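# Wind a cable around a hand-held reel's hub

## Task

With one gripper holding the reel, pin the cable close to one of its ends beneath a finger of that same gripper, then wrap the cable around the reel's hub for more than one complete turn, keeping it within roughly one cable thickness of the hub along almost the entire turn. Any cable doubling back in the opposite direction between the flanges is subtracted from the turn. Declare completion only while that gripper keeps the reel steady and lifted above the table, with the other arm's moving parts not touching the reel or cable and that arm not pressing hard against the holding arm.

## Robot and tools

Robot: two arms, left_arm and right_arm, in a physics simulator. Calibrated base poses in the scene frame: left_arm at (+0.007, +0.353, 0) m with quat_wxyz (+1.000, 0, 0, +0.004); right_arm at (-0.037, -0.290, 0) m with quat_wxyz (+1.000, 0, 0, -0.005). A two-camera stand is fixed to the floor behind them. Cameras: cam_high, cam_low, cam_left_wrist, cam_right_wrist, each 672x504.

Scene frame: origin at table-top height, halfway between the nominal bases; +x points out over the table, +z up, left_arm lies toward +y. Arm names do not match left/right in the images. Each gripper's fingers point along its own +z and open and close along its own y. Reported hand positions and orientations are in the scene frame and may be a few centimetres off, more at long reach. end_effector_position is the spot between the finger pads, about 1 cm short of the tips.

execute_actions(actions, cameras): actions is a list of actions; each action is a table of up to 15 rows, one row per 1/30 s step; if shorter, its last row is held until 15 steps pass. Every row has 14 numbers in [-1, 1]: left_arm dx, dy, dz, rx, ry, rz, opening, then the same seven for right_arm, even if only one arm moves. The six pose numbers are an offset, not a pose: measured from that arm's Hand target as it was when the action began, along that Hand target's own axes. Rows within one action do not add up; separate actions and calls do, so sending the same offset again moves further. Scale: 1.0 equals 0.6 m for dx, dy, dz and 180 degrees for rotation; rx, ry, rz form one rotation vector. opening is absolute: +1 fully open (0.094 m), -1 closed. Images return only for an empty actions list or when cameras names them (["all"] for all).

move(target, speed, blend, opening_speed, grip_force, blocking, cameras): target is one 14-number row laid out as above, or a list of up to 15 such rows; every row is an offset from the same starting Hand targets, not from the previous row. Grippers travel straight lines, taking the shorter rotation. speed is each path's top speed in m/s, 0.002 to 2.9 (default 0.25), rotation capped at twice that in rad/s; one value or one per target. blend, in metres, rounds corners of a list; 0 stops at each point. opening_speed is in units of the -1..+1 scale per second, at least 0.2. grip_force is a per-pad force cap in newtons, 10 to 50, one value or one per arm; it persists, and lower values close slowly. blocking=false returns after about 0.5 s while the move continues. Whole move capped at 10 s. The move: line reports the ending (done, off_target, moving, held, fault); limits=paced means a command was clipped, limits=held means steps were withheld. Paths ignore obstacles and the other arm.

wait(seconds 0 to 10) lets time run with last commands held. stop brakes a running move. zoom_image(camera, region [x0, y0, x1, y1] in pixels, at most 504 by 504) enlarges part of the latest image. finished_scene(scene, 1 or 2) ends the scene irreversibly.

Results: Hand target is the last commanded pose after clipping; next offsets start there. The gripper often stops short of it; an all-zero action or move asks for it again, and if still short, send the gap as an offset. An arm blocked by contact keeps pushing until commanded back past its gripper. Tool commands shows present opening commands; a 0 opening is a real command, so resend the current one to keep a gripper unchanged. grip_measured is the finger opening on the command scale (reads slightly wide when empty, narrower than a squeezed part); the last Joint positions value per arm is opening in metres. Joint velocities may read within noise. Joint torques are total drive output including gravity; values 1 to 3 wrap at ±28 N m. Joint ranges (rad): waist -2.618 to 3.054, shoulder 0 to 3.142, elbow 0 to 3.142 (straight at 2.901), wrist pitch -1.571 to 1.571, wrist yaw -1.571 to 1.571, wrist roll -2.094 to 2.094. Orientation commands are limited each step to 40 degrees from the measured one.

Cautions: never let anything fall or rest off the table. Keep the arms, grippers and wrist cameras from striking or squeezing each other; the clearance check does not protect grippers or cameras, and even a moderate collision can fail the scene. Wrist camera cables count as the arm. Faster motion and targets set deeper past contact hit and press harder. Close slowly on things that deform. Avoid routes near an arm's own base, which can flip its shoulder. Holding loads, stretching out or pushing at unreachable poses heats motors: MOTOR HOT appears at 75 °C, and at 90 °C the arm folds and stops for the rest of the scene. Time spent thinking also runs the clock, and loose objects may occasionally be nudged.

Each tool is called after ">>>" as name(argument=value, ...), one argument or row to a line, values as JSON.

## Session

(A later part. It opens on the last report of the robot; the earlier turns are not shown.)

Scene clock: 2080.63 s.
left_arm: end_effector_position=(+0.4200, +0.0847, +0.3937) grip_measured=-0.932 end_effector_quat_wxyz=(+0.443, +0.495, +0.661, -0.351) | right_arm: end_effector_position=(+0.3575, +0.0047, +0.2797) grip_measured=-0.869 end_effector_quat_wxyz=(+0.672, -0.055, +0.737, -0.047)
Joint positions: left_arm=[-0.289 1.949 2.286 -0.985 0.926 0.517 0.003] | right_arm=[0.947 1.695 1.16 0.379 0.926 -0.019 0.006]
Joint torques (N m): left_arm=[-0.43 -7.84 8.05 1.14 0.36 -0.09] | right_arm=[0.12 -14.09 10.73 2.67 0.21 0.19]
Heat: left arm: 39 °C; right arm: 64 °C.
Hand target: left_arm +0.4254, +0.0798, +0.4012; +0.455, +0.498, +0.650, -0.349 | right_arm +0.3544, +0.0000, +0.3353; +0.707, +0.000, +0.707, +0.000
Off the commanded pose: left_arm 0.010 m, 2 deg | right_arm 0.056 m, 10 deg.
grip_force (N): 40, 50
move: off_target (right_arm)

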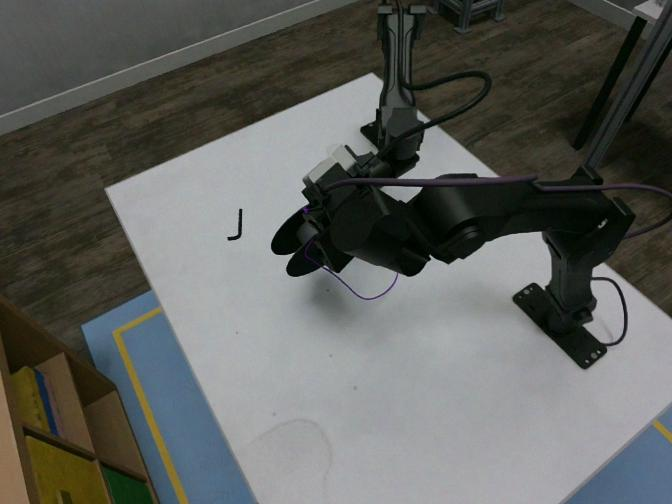

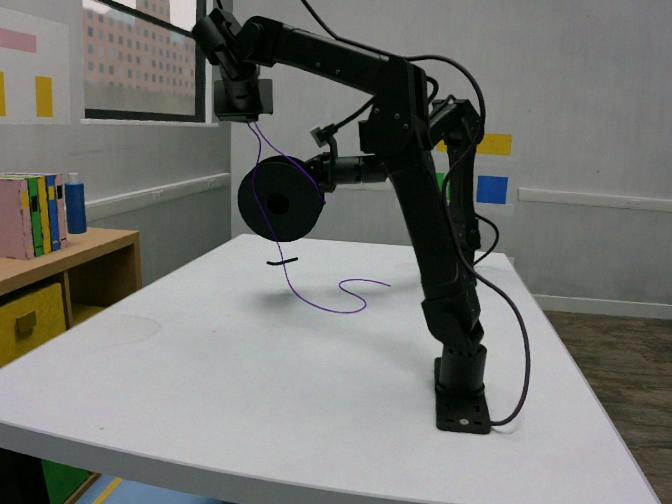

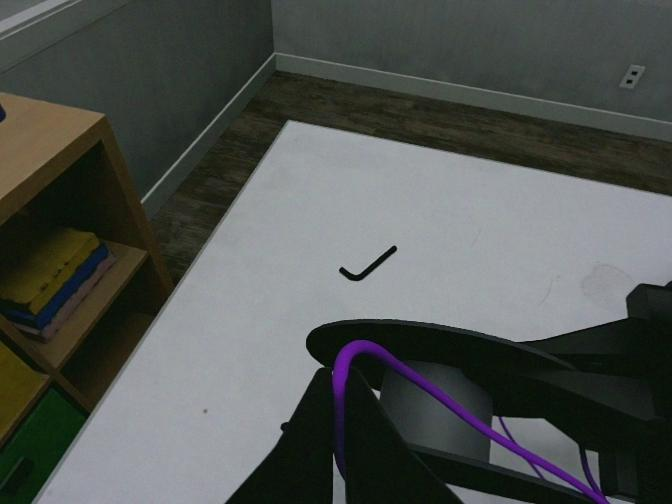

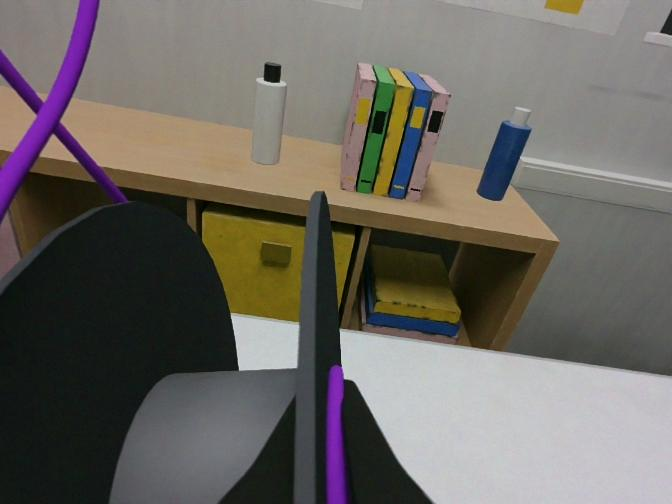

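>>> move(
  target=[
    [0.0427,-0.1538,-0.0927,0.0522,0,0.019,-1,0,0,0,0,0,0,-0.97],
    [-0.0237,-0.169,-0.0568,0.0522,0,0.019,-1,0,0,0,0,0,0,-0.97],
  ],
  speed=0.08,
  blend=[0.01,0],
  cameras=["all"],
)

>>> zoom_image(
  camera="cam_low",
  region=[260, 90, 350, 220],
)

>>> zoom_image(
  camera="cam_high",
  region=[300, 140, 420, 260],
)

>>> zoom_image(
  camera="cam_left_wrist",
  region=[200, 300, 500, 504],
)

Scene clock: 2119.10 s.
left_arm: end_effector_position=(+0.3196, +0.0817, +0.4212) grip_measured=-0.932 end_effector_quat_wxyz=(+0.422, +0.553, +0.607, -0.384) | right_arm: end_effector_position=(+0.3575, +0.0047, +0.2797) grip_measured=-0.869 end_effector_quat_wxyz=(+0.672, -0.055, +0.737, -0.047)
Joint positions: left_arm=[-0.345 1.724 2.127 -1.132 1.019 0.649 0.003] | right_arm=[0.947 1.695 1.16 0.379 0.926 -0.019 0.006]
Joint torques (N m): left_arm=[-0.18 -5.97 7.45 0.76 0.46 -0.06] | right_arm=[0.16 -14.08 10.74 2.66 0.22 0.2]
Heat: left arm: 39 °C; right arm: 64 °C.
Hand target: left_arm +0.3204, +0.0797, +0.4263; +0.423, +0.553, +0.604, -0.388 | right_arm +0.3544, +0.0000, +0.3353; +0.707, +0.000, +0.707, +0.000
Off the commanded pose: left_arm 0.006 m, 1 deg | right_arm 0.056 m, 10 deg.
grip_force (N): 40, 50
move: off_target (right_arm)

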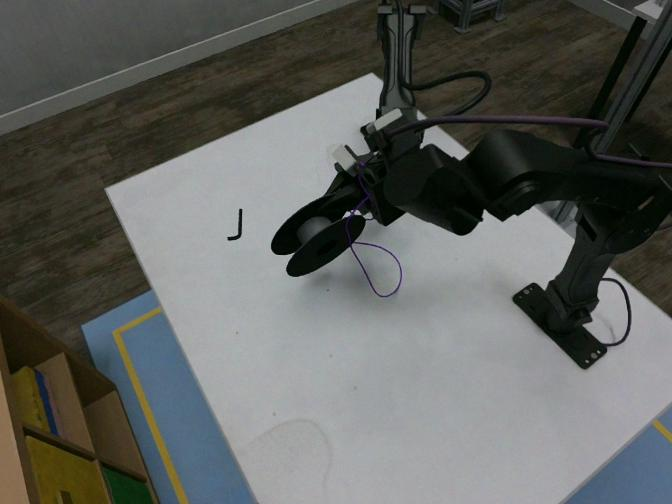

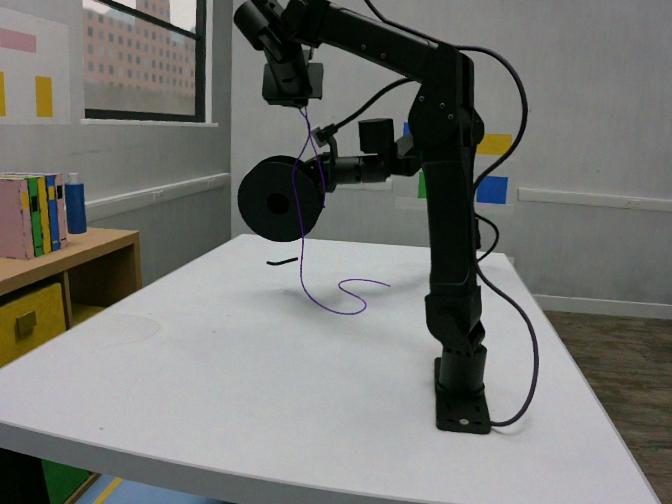

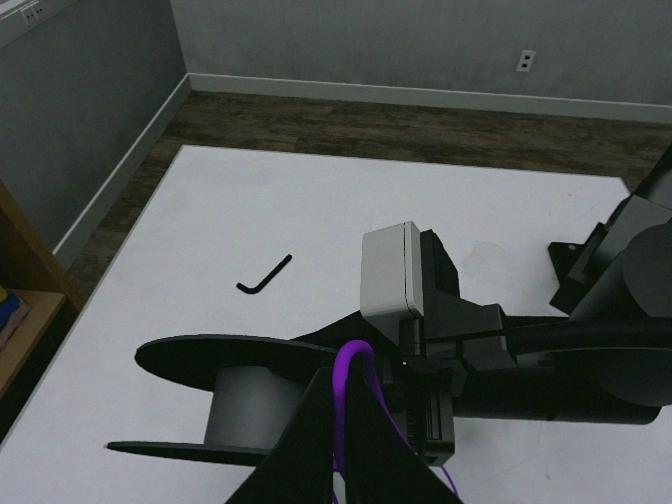

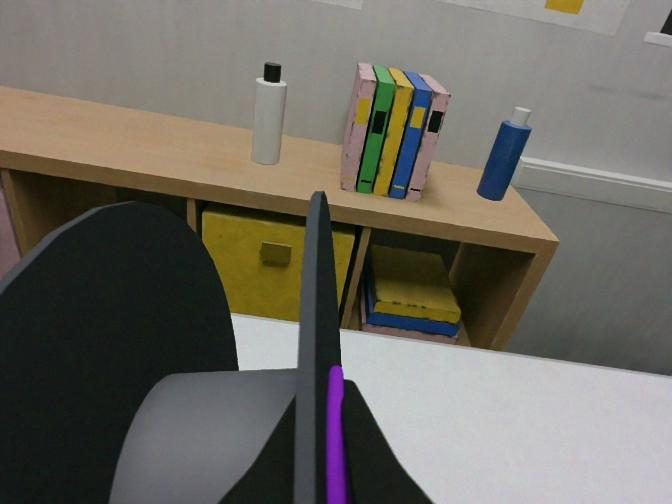

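Scaled by 3.877.

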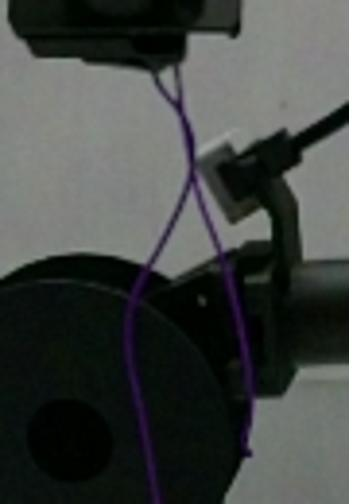

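Scaled by 4.200.

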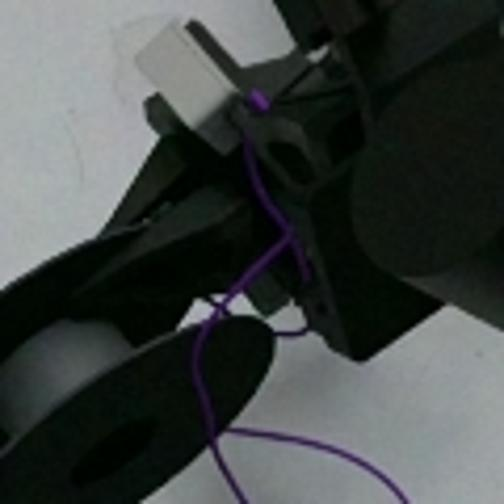

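Scaled by 1.680.

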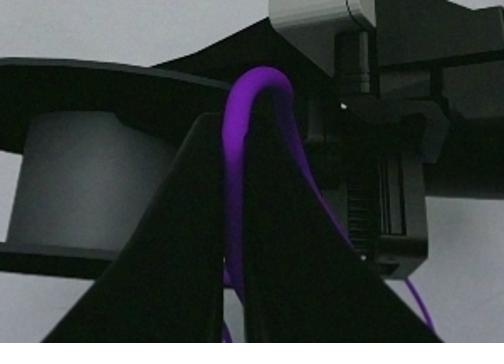

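>>> move(
  target=[
    [-0.01,0.0585,0.0,0,0,0,-1,0,0,0,0,0,0,-0.97],
    [-0.046,0.0585,-0.02,0,0,0,-1,0,0,0,0,0,0,-0.97],
  ],
  speed=0.08,
  blend=[0.01,0],
  cameras=["all"],
)

>>> zoom_image(
  camera="cam_low",
  region=[220, 70, 350, 220],
)

>>> zoom_image(
  camera="cam_left_wrist",
  region=[200, 300, 500, 504],
)

Scene clock: 2133.33 s.
left_arm: end_effector_position=(+0.3531, +0.0850, +0.4565) grip_measured=-0.932 end_effector_quat_wxyz=(+0.438, +0.545, +0.606, -0.380) | right_arm: end_effector_position=(+0.3575, +0.0047, +0.2797) grip_measured=-0.869 end_effector_quat_wxyz=(+0.672, -0.055, +0.737, -0.047)
Joint positions: left_arm=[-0.307 2.082 2.839 -1.457 1.038 0.646 0.003] | right_arm=[0.947 1.695 1.16 0.379 0.926 -0.019 0.006]
Joint torques (N m): left_arm=[0.57 -7.01 5.45 0.74 0.64 0.01] | right_arm=[0.14 -14.09 10.74 2.67 0.21 0.2]
Heat: left arm: 39 °C; right arm: 64 °C.
Hand target: left_arm +0.3553, +0.0846, +0.4564; +0.423, +0.553, +0.604, -0.388 | right_arm +0.3544, +0.0000, +0.3353; +0.707, +0.000, +0.707, +0.000
Off the commanded pose: left_arm 0.002 m, 2 deg | right_arm 0.056 m, 10 deg.
elbow stopped short (left arm): the move would have taken joint 3 (elbow) straighter than the controller allows.
grip_force (N): 40, 50
move: off_target (right_arm)

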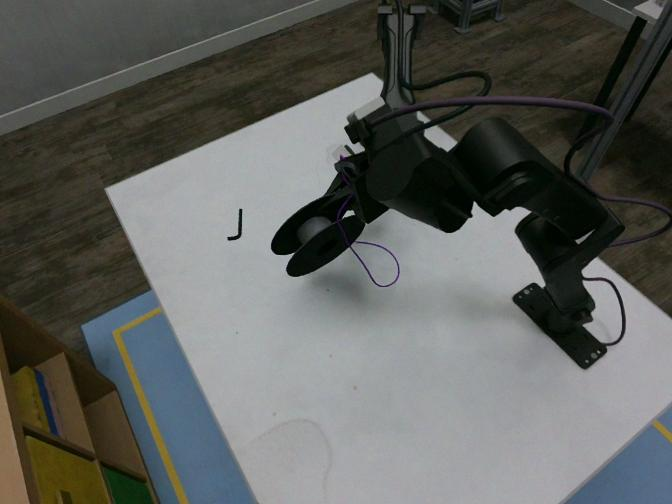

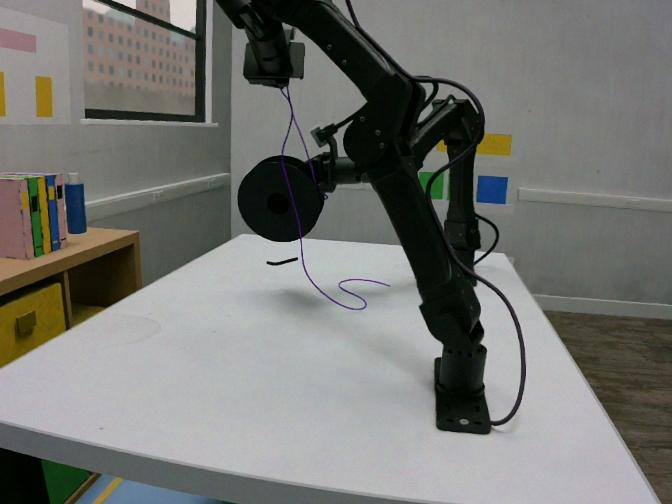

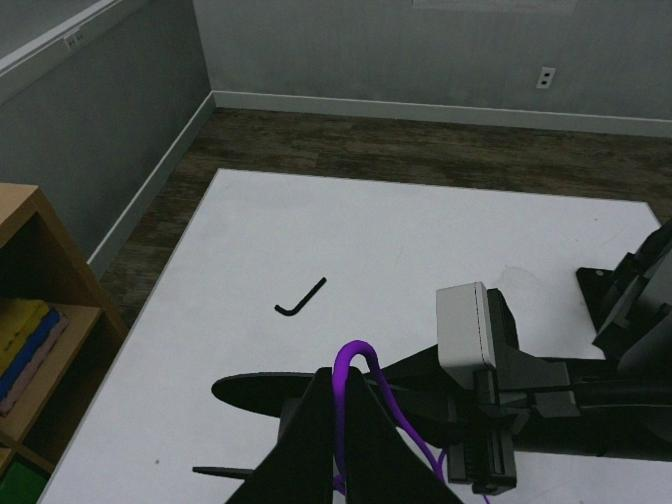

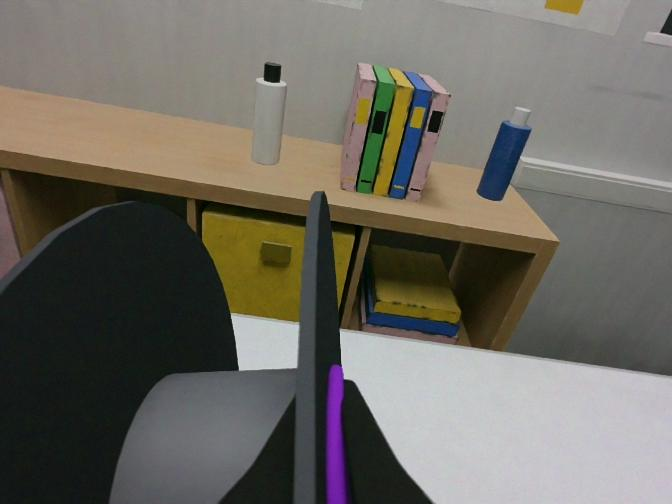

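Scaled by 3.360.

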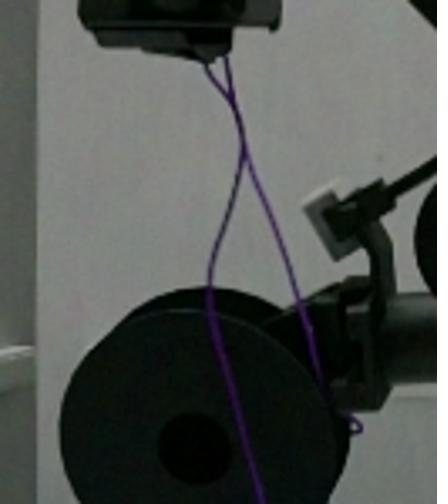

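Scaled by 1.680.

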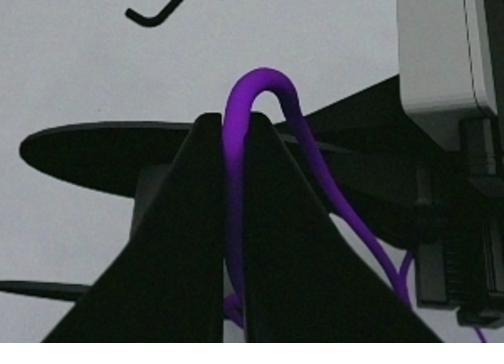

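>>> move(
  target=[
    [0.047,0.0462,0.066,0,0,0,-1,0,0,0,0,0,0,-0.97],
    [0.0647,0.1452,0.0905,-0.0522,0,-0.019,-1,0,0,0,0,0,0,-0.97],
  ],
  speed=0.08,
  blend=[0.01,0],
  cameras=["all"],
)

>>> zoom_image(
  camera="cam_low",
  region=[220, 70, 350, 220],
)

>>> zoom_image(
  camera="cam_left_wrist",
  region=[280, 280, 672, 504],
)

Scene clock: 2151.00 s.
left_arm: end_effector_position=(+0.4395, +0.0597, +0.4083) grip_measured=-0.932 end_effector_quat_wxyz=(+0.457, +0.500, +0.650, -0.345) | right_arm: end_effector_position=(+0.3575, +0.0047, +0.2797) grip_measured=-0.869 end_effector_quat_wxyz=(+0.672, -0.055, +0.737, -0.047)
Joint positions: left_arm=[-0.334 2.135 2.619 -1.063 0.891 0.48 0.003] | right_arm=[0.947 1.695 1.16 0.379 0.926 -0.019 0.006]
Joint torques (N m): left_arm=[-0.36 -9.36 3.66 1.21 0.33 -0.07] | right_arm=[0.13 -14.09 10.76 2.67 0.2 0.2]
Heat: left arm: 39 °C; right arm: 64 °C.
Hand target: left_arm +0.4453, +0.0547, +0.4012; +0.455, +0.498, +0.650, -0.349 | right_arm +0.3544, +0.0000, +0.3353; +0.707, +0.000, +0.707, +0.000
Off the commanded pose: left_arm 0.010 m, 1 deg | right_arm 0.056 m, 10 deg.
grip_force (N): 40, 50
move: off_target (right_arm)

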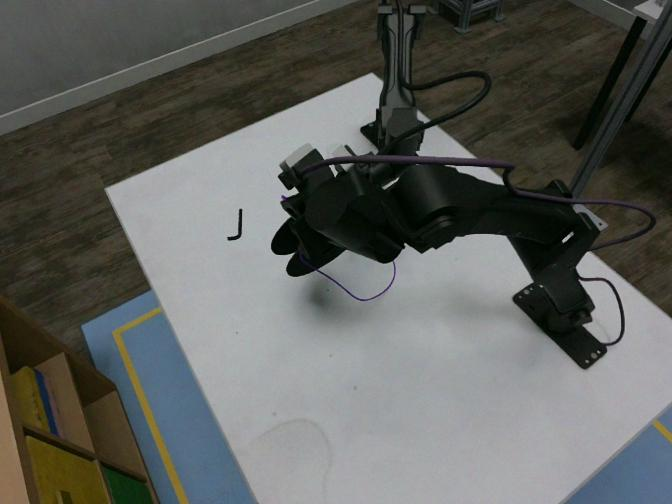

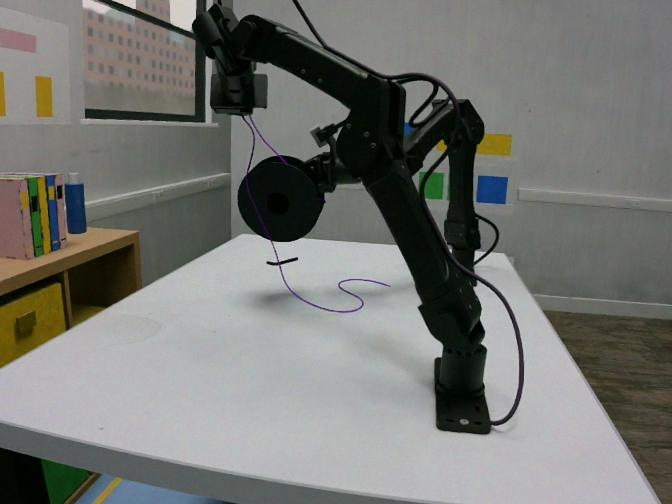

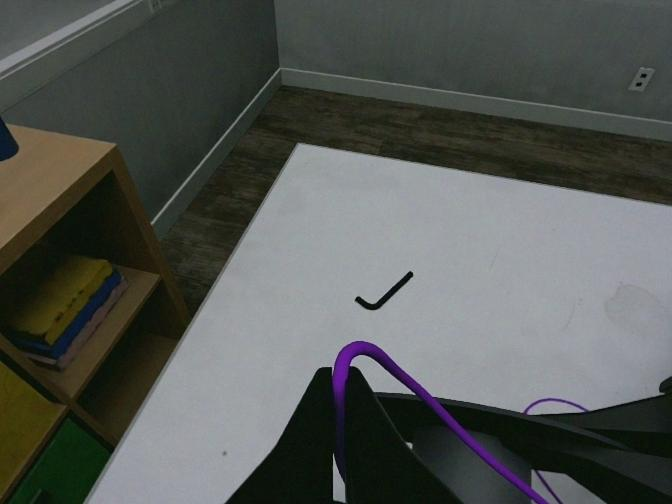

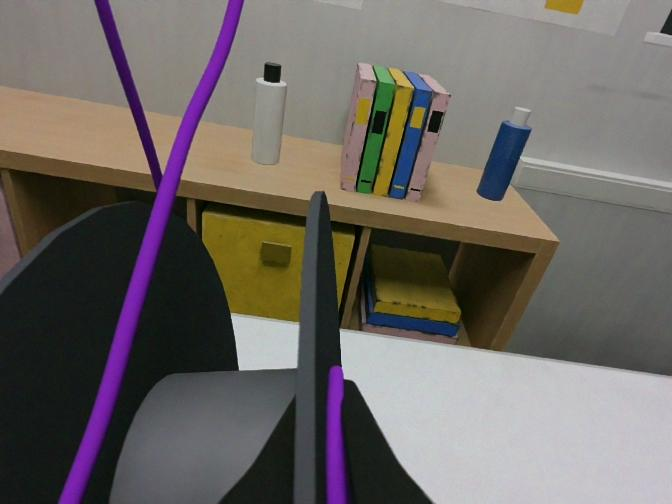

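Scaled by 3.360.

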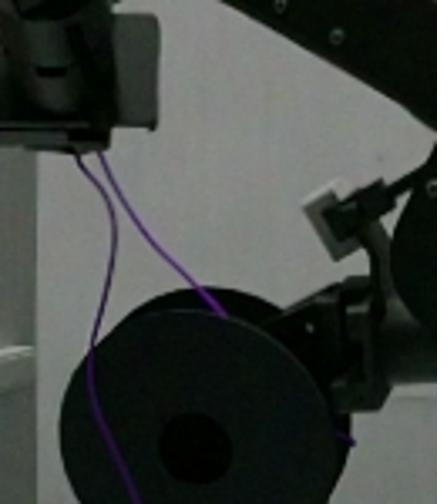

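Scaled by 1.286.

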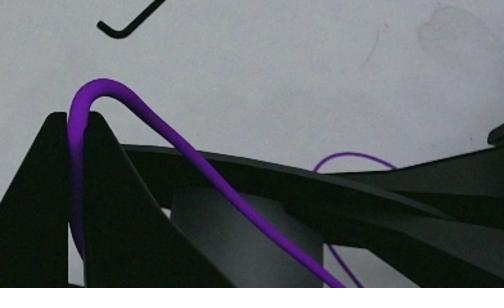

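>>> execute_actions(
  actions=[],
)

Scene clock: 2186.87 s.
left_arm: end_effector_position=(+0.4395, +0.0597, +0.4084) grip_measured=-0.932 end_effector_quat_wxyz=(+0.457, +0.500, +0.650, -0.345) | right_arm: end_effector_position=(+0.3575, +0.0047, +0.2797) grip_measured=-0.869 end_effector_quat_wxyz=(+0.672, -0.055, +0.737, -0.047)
Joint positions: left_arm=[-0.334 2.135 2.619 -1.063 0.891 0.48 0.003] | right_arm=[0.947 1.695 1.16 0.379 0.926 -0.019 0.006]
Joint velocities: within noise
Joint torques (N m): left_arm=[-0.38 -9.36 3.66 1.2 0.33 -0.07] | right_arm=[0.14 -14.09 10.76 2.67 0.21 0.2]
Heat: left arm: 42 °C; right arm: 64 °C.
Hand target: left_arm +0.4453, +0.0547, +0.4012; +0.455, +0.498, +0.650, -0.349 | right_arm +0.3544, +0.0000, +0.3353; +0.707, +0.000, +0.707, +0.000
Tool commands: left_gripper/opening=-1.0 right_gripper/opening=-0.97
Off the commanded pose: left_arm 0.010 m, 1 deg | right_arm 0.056 m, 10 deg.
grip_force (N): 40, 50

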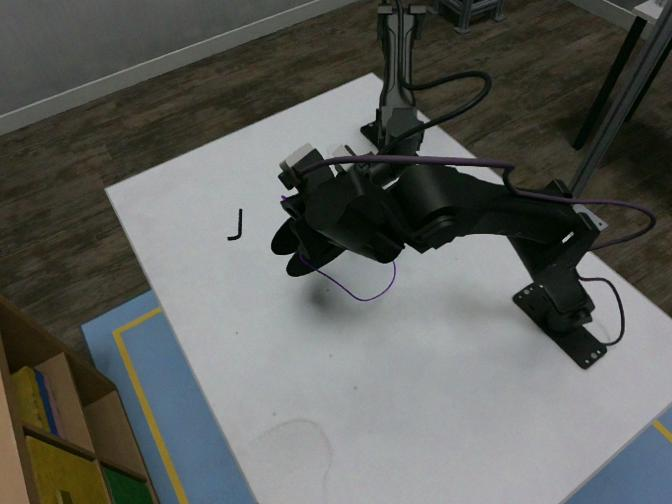

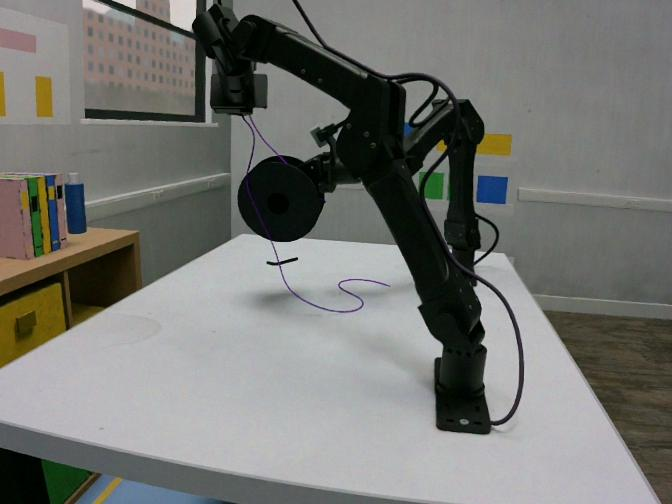

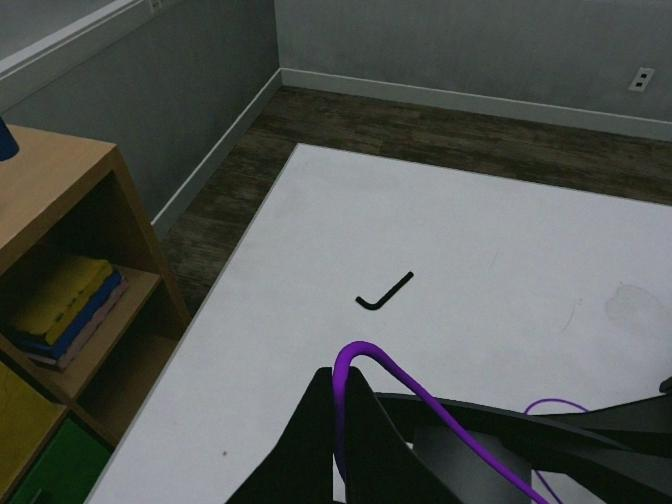

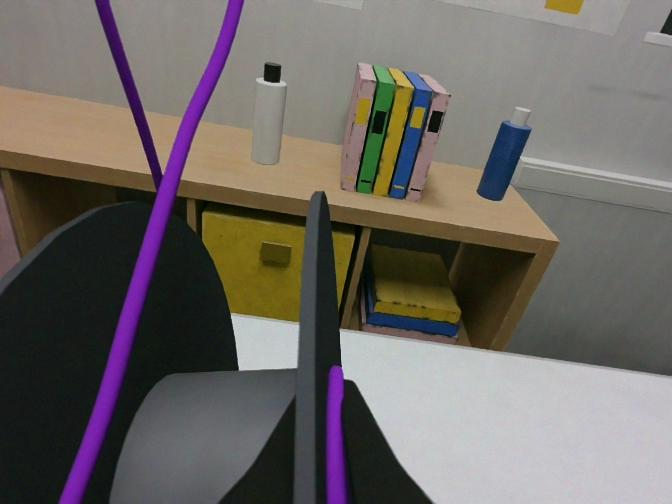

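>>> move(
  target=[
    [0.106,0.0736,0.0595,0,0,0,-1,0,0,0,0,0,0,-0.97],
    [0.2067,0.1096,0.1243,0,0,0,-1,0,0,0,0,0,0,-0.97],
  ],
  blend=[0.02,0],
  speed=0.08,
  cameras=["cam_high","cam_low","cam_left_wrist","cam_right_wrist"],
)

Scene clock: 2207.50 s.
left_arm: end_effector_position=(+0.5127, +0.0468, +0.2689) grip_measured=-0.932 end_effector_quat_wxyz=(+0.456, +0.497, +0.654, -0.342) | right_arm: end_effector_position=(+0.3575, +0.0047, +0.2797) grip_measured=-0.869 end_effector_quat_wxyz=(+0.672, -0.055, +0.737, -0.047)
Joint positions: left_arm=[-0.313 2.193 2.105 -0.507 0.898 0.493 0.003] | right_arm=[0.947 1.695 1.16 0.379 0.926 -0.019 0.006]
Joint torques (N m): left_arm=[0.23 -10.88 5.08 1.2 0.52 0.04] | right_arm=[0.13 -14.08 10.74 2.68 0.21 0.2]
Heat: left arm: 43 °C; right arm: 64 °C.
Hand target: left_arm +0.5158, +0.0449, +0.2591; +0.455, +0.498, +0.650, -0.349 | right_arm +0.3544, +0.0000, +0.3353; +0.707, +0.000, +0.707, +0.000
Off the commanded pose: left_arm 0.010 m, 1 deg | right_arm 0.056 m, 10 deg.
grip_force (N): 40, 50
move: off_target (right_arm)

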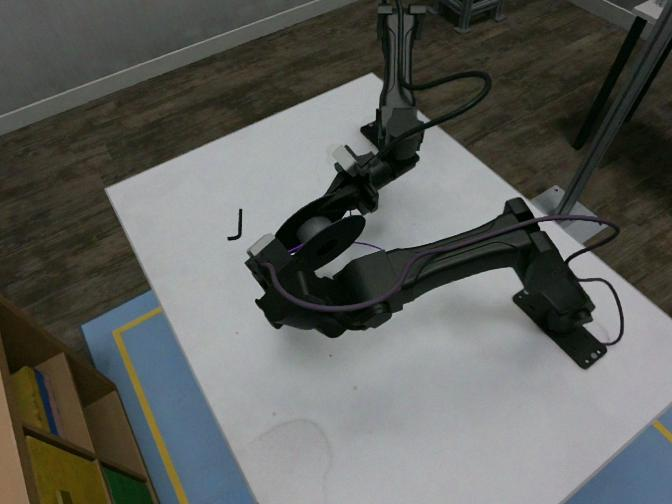

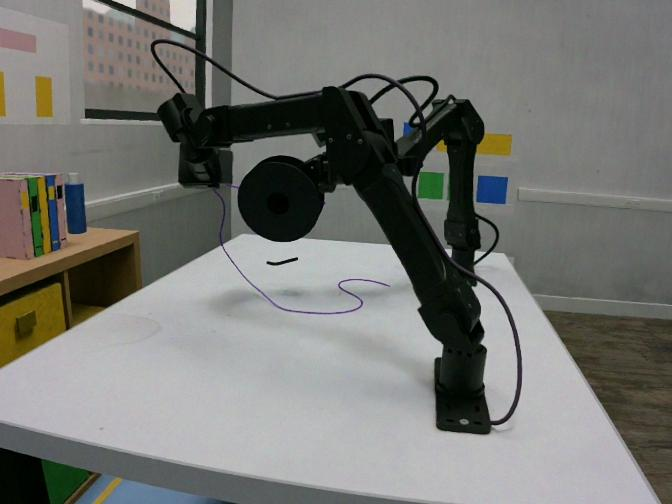

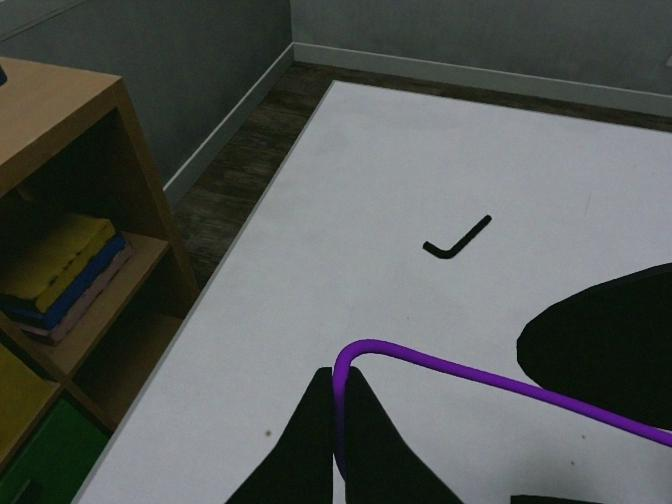

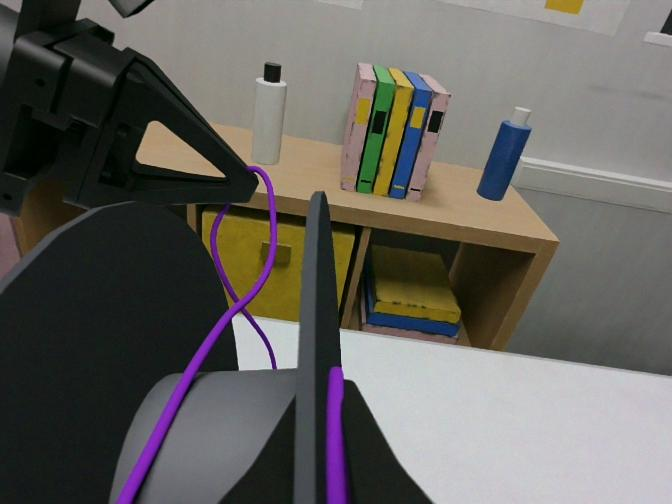

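>>> move(
  target=[0.1417,0.0622,0.0783,0,0,0,-1,0,0,0,0,0,0,-0.97],
  speed=0.06,
  cameras=["cam_high","cam_low","cam_left_wrist","cam_right_wrist"],
)

Scene clock: 2218.33 s.
left_arm: end_effector_position=(+0.5497, +0.0379, +0.1731) grip_measured=-0.932 end_effector_quat_wxyz=(+0.450, +0.496, +0.655, -0.350) | right_arm: end_effector_position=(+0.3575, +0.0046, +0.2790) grip_measured=-0.869 end_effector_quat_wxyz=(+0.671, -0.056, +0.738, -0.048)
Joint positions: left_arm=[-0.305 2.389 2.06 -0.282 0.918 0.495 0.003] | right_arm=[0.947 1.695 1.16 0.375 0.926 -0.019 0.006]
Joint torques (N m): left_arm=[0.77 -11.78 6.22 1.16 0.44 0.13] | right_arm=[0.13 -14.09 10.71 2.7 0.21 0.2]
Heat: left arm: 43 °C; right arm: 63 °C.
Hand target: left_arm +0.5557, +0.0402, +0.1631; +0.455, +0.498, +0.650, -0.349 | right_arm +0.3544, +0.0000, +0.3353; +0.707, +0.000, +0.707, +0.000
Off the commanded pose: left_arm 0.012 m, 1 deg | right_arm 0.056 m, 10 deg.
grip_force (N): 40, 50
move: off_target (left_arm, right_arm)

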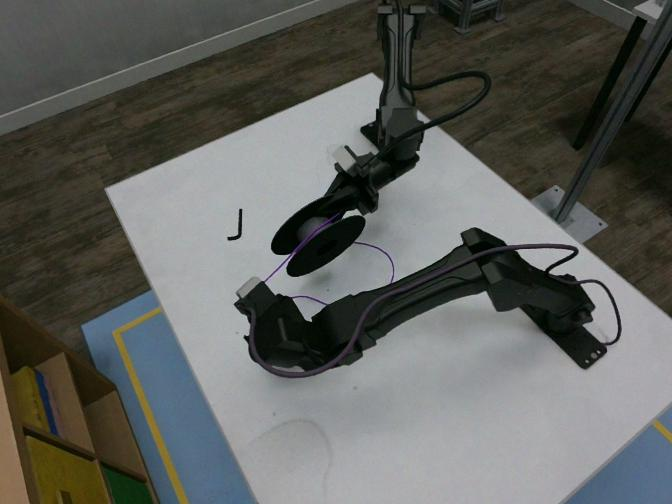

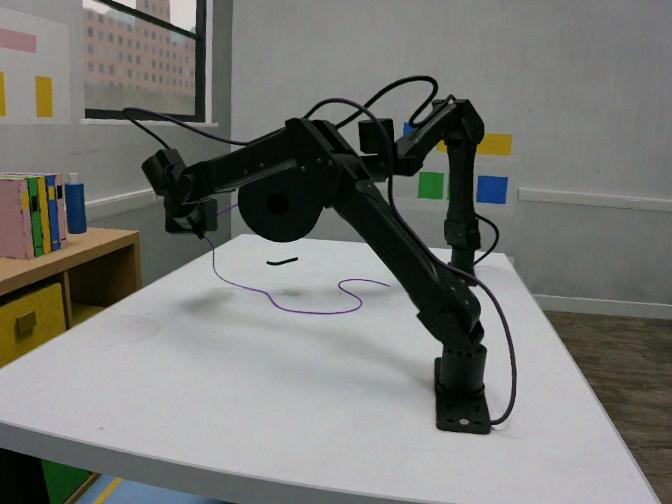

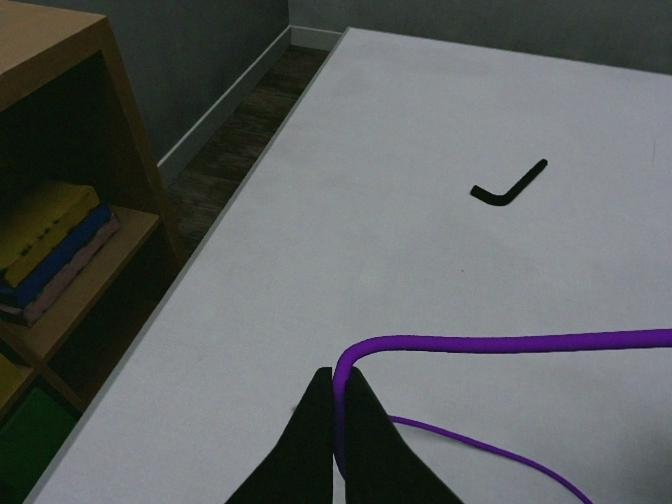

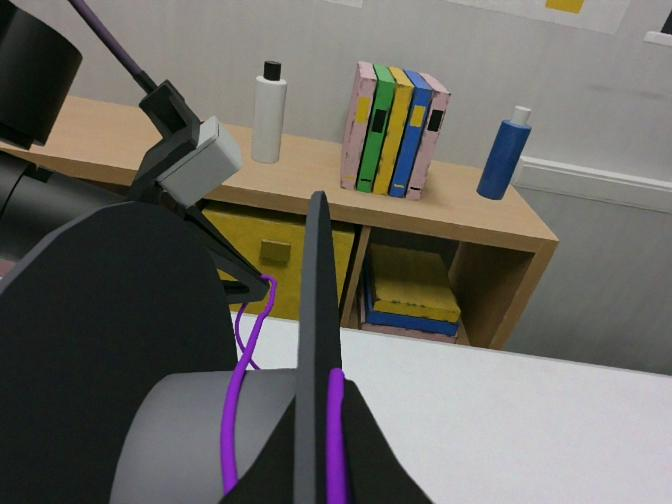

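>>> move(
  target=[0.1368,-0.078,0.0187,0,0,0,-1,0,0,0,0,0,0,-0.97],
  speed=0.08,
  cameras=["cam_high","cam_low","cam_left_wrist","cam_right_wrist"],
)

Scene clock: 2245.37 s.
left_arm: end_effector_position=(+0.4991, +0.0389, +0.0686) grip_measured=-0.932 end_effector_quat_wxyz=(+0.442, +0.506, +0.641, -0.372) | right_arm: end_effector_position=(+0.3556, +0.0050, +0.2641) grip_measured=-0.869 end_effector_quat_wxyz=(+0.650, -0.082, +0.753, -0.064)
Joint positions: left_arm=[-0.322 2.371 1.576 0.175 0.961 0.497 0.003] | right_arm=[0.947 1.695 1.16 0.293 0.911 -0.014 0.006]
Joint torques (N m): left_arm=[0.49 -16.96 3.7 0.94 -0.21 -0.07] | right_arm=[0.16 -14.97 10.29 3.42 0.44 0.28]
Heat: left arm: 44 °C; right arm: 63 °C.
Hand target: left_arm +0.5059, +0.0450, +0.0821; +0.455, +0.498, +0.650, -0.349 | right_arm +0.3544, +0.0000, +0.3352; +0.707, +0.000, +0.707, +0.000
Off the commanded pose: left_arm 0.016 m, 3 deg | right_arm 0.071 m, 15 deg.
grip_force (N): 40, 50
move: off_target (left_arm, right_arm)

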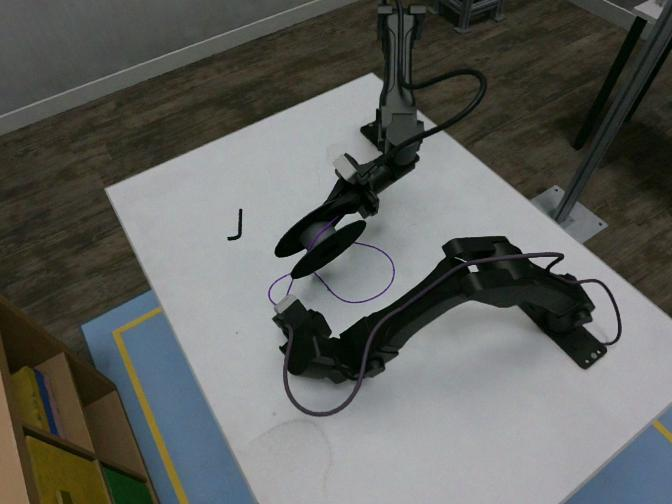

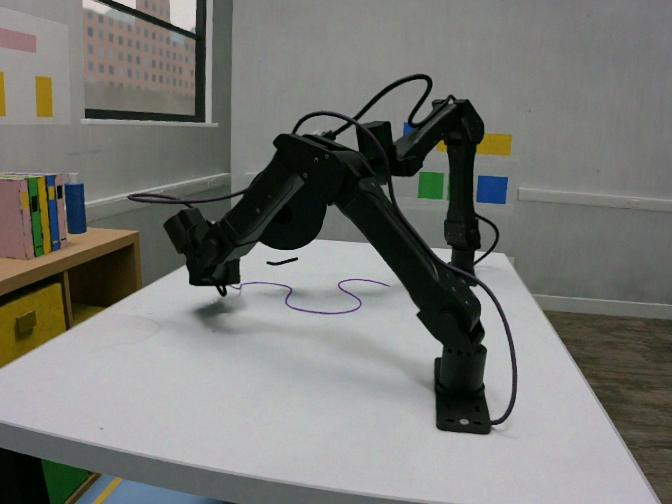

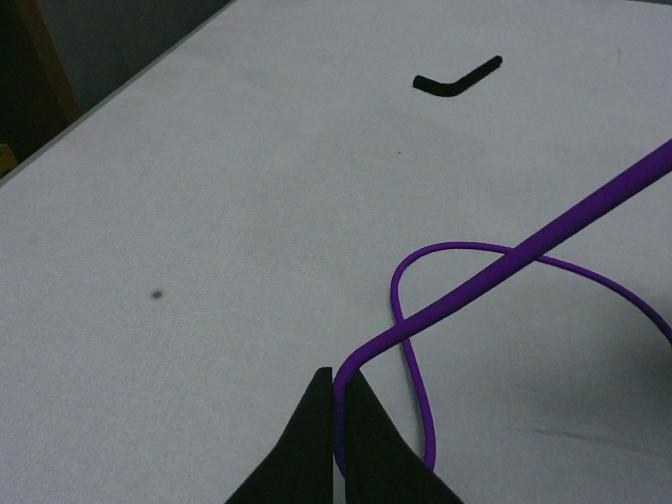

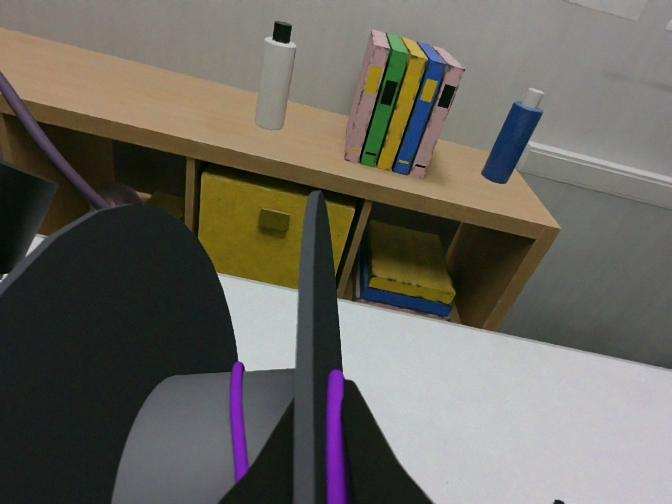

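>>> move(
  target=[
    [-0.0455,-0.016,-0.021,0,0,0,-1,0,0,0,0,0,0,-0.97],
    [-0.0455,-0.016,-0.021,0,0,0,-0.75,0,0,0,0,0,0,-0.97],
  ],
  speed=0.06,
  cameras=["cam_high","cam_low","cam_left_wrist","cam_right_wrist"],
)

Scene clock: 2307.50 s.
left_arm: end_effector_position=(+0.4987, +0.0454, +0.0824) grip_measured=-0.752 end_effector_quat_wxyz=(+0.438, +0.495, +0.661, -0.353) | right_arm: end_effector_position=(+0.3568, +0.0049, +0.2726) grip_measured=-0.869 end_effector_quat_wxyz=(+0.662, -0.066, +0.745, -0.053)
Joint positions: left_arm=[-0.322 2.306 1.55 0.122 0.906 0.489 0.012] | right_arm=[0.947 1.695 1.16 0.34 0.92 -0.013 0.006]
Joint torques (N m): left_arm=[-0.2 -18.45 4.29 0.89 0.33 -0.05] | right_arm=[0.13 -14.45 10.55 3.05 0.31 0.18]
Heat: left arm: 48 °C; right arm: 73 °C.
Hand target: left_arm +0.4960, +0.0449, +0.1122; +0.455, +0.498, +0.650, -0.349 | right_arm +0.3544, -0.0001, +0.3353; +0.707, +0.000, +0.707, +0.000
Off the commanded pose: left_arm 0.030 m, 2 deg | right_arm 0.063 m, 12 deg.
grip_force (N): 40, 50
move: off_target (left_arm, right_arm); target 2's new opening was sent with left_arm's hand 0.029 m and 2 deg from that target

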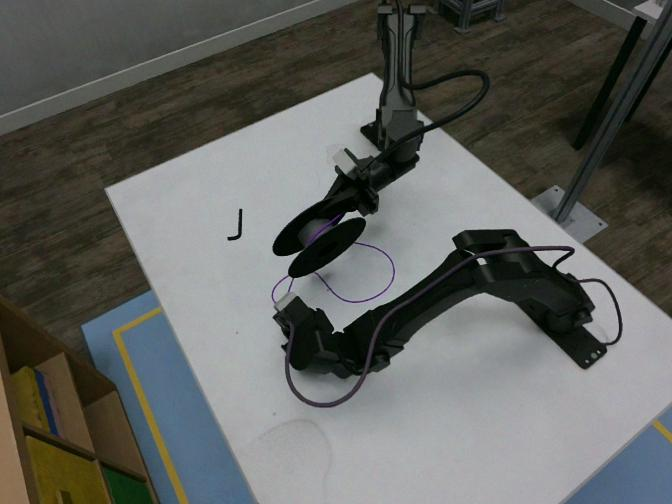

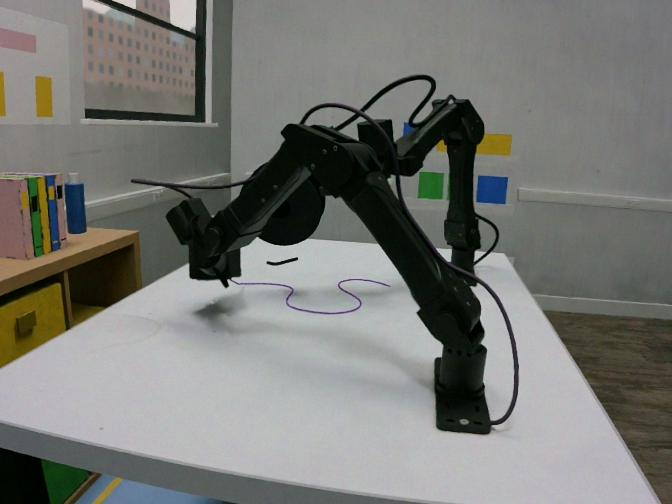

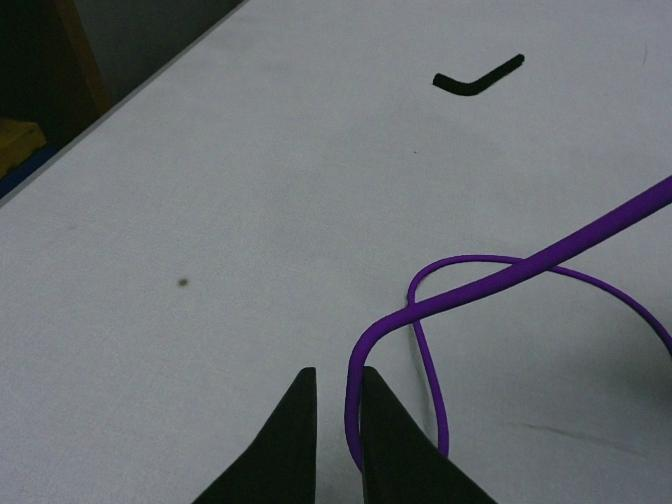

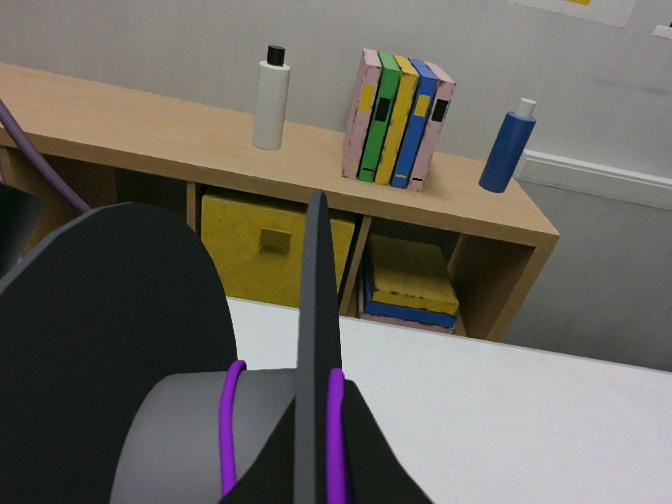

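>>> move(
  target=[0,0,-0.2,0,0,0,-0.7,0,0,0,0,0,0,-0.97],
  speed=0.12,
  cameras=["cam_high","cam_low","cam_left_wrist","cam_right_wrist"],
)

Scene clock: 2315.63 s.
left_arm: end_effector_position=(+0.4731, +0.1564, +0.1249) grip_measured=-0.702 end_effector_quat_wxyz=(+0.435, +0.484, +0.673, -0.351) | right_arm: end_effector_position=(+0.3568, +0.0047, +0.2731) grip_measured=-0.869 end_effector_quat_wxyz=(+0.663, -0.065, +0.744, -0.053)
Joint positions: left_arm=[-0.094 2.076 1.411 -0.196 1.055 0.737 0.014] | right_arm=[0.947 1.695 1.16 0.342 0.921 -0.013 0.006]
Joint torques (N m): left_arm=[-0.12 -16.18 4.94 0.63 0.74 0.14] | right_arm=[0.14 -14.41 10.56 3.02 0.3 0.19]
Heat: left arm: 47 °C; right arm: 72 °C.
Hand target: left_arm +0.4667, +0.1537, +0.1532; +0.455, +0.498, +0.650, -0.349 | right_arm +0.3544, -0.0001, +0.3353; +0.707, +0.000, +0.707, +0.000
Off the commanded pose: left_arm 0.029 m, 4 deg | right_arm 0.062 m, 12 deg.
grip_force (N): 40, 50
move: off_target (left_arm, right_arm)

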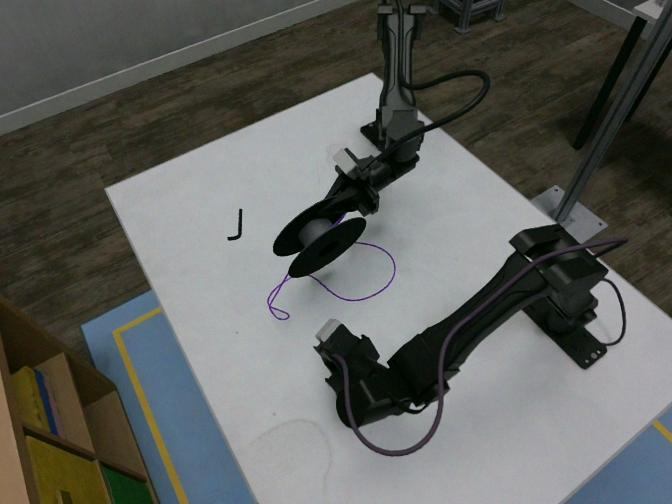

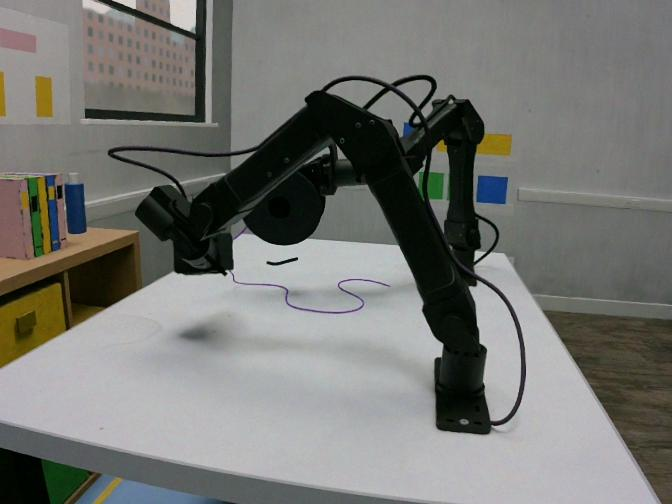

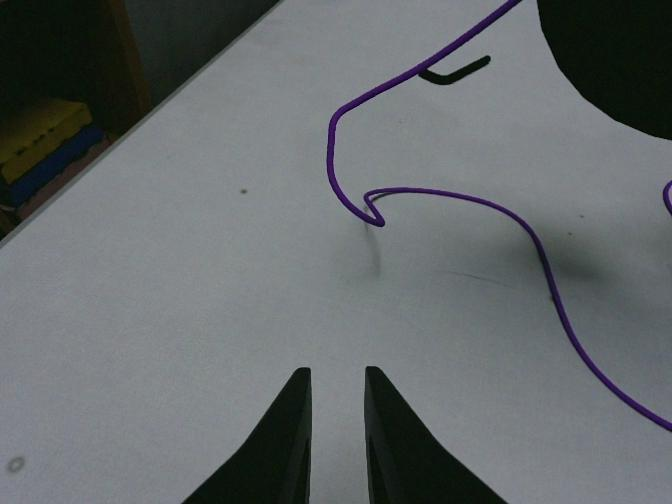

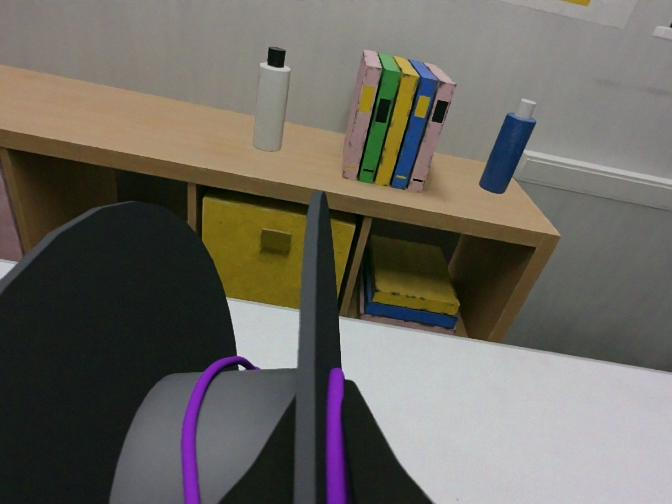

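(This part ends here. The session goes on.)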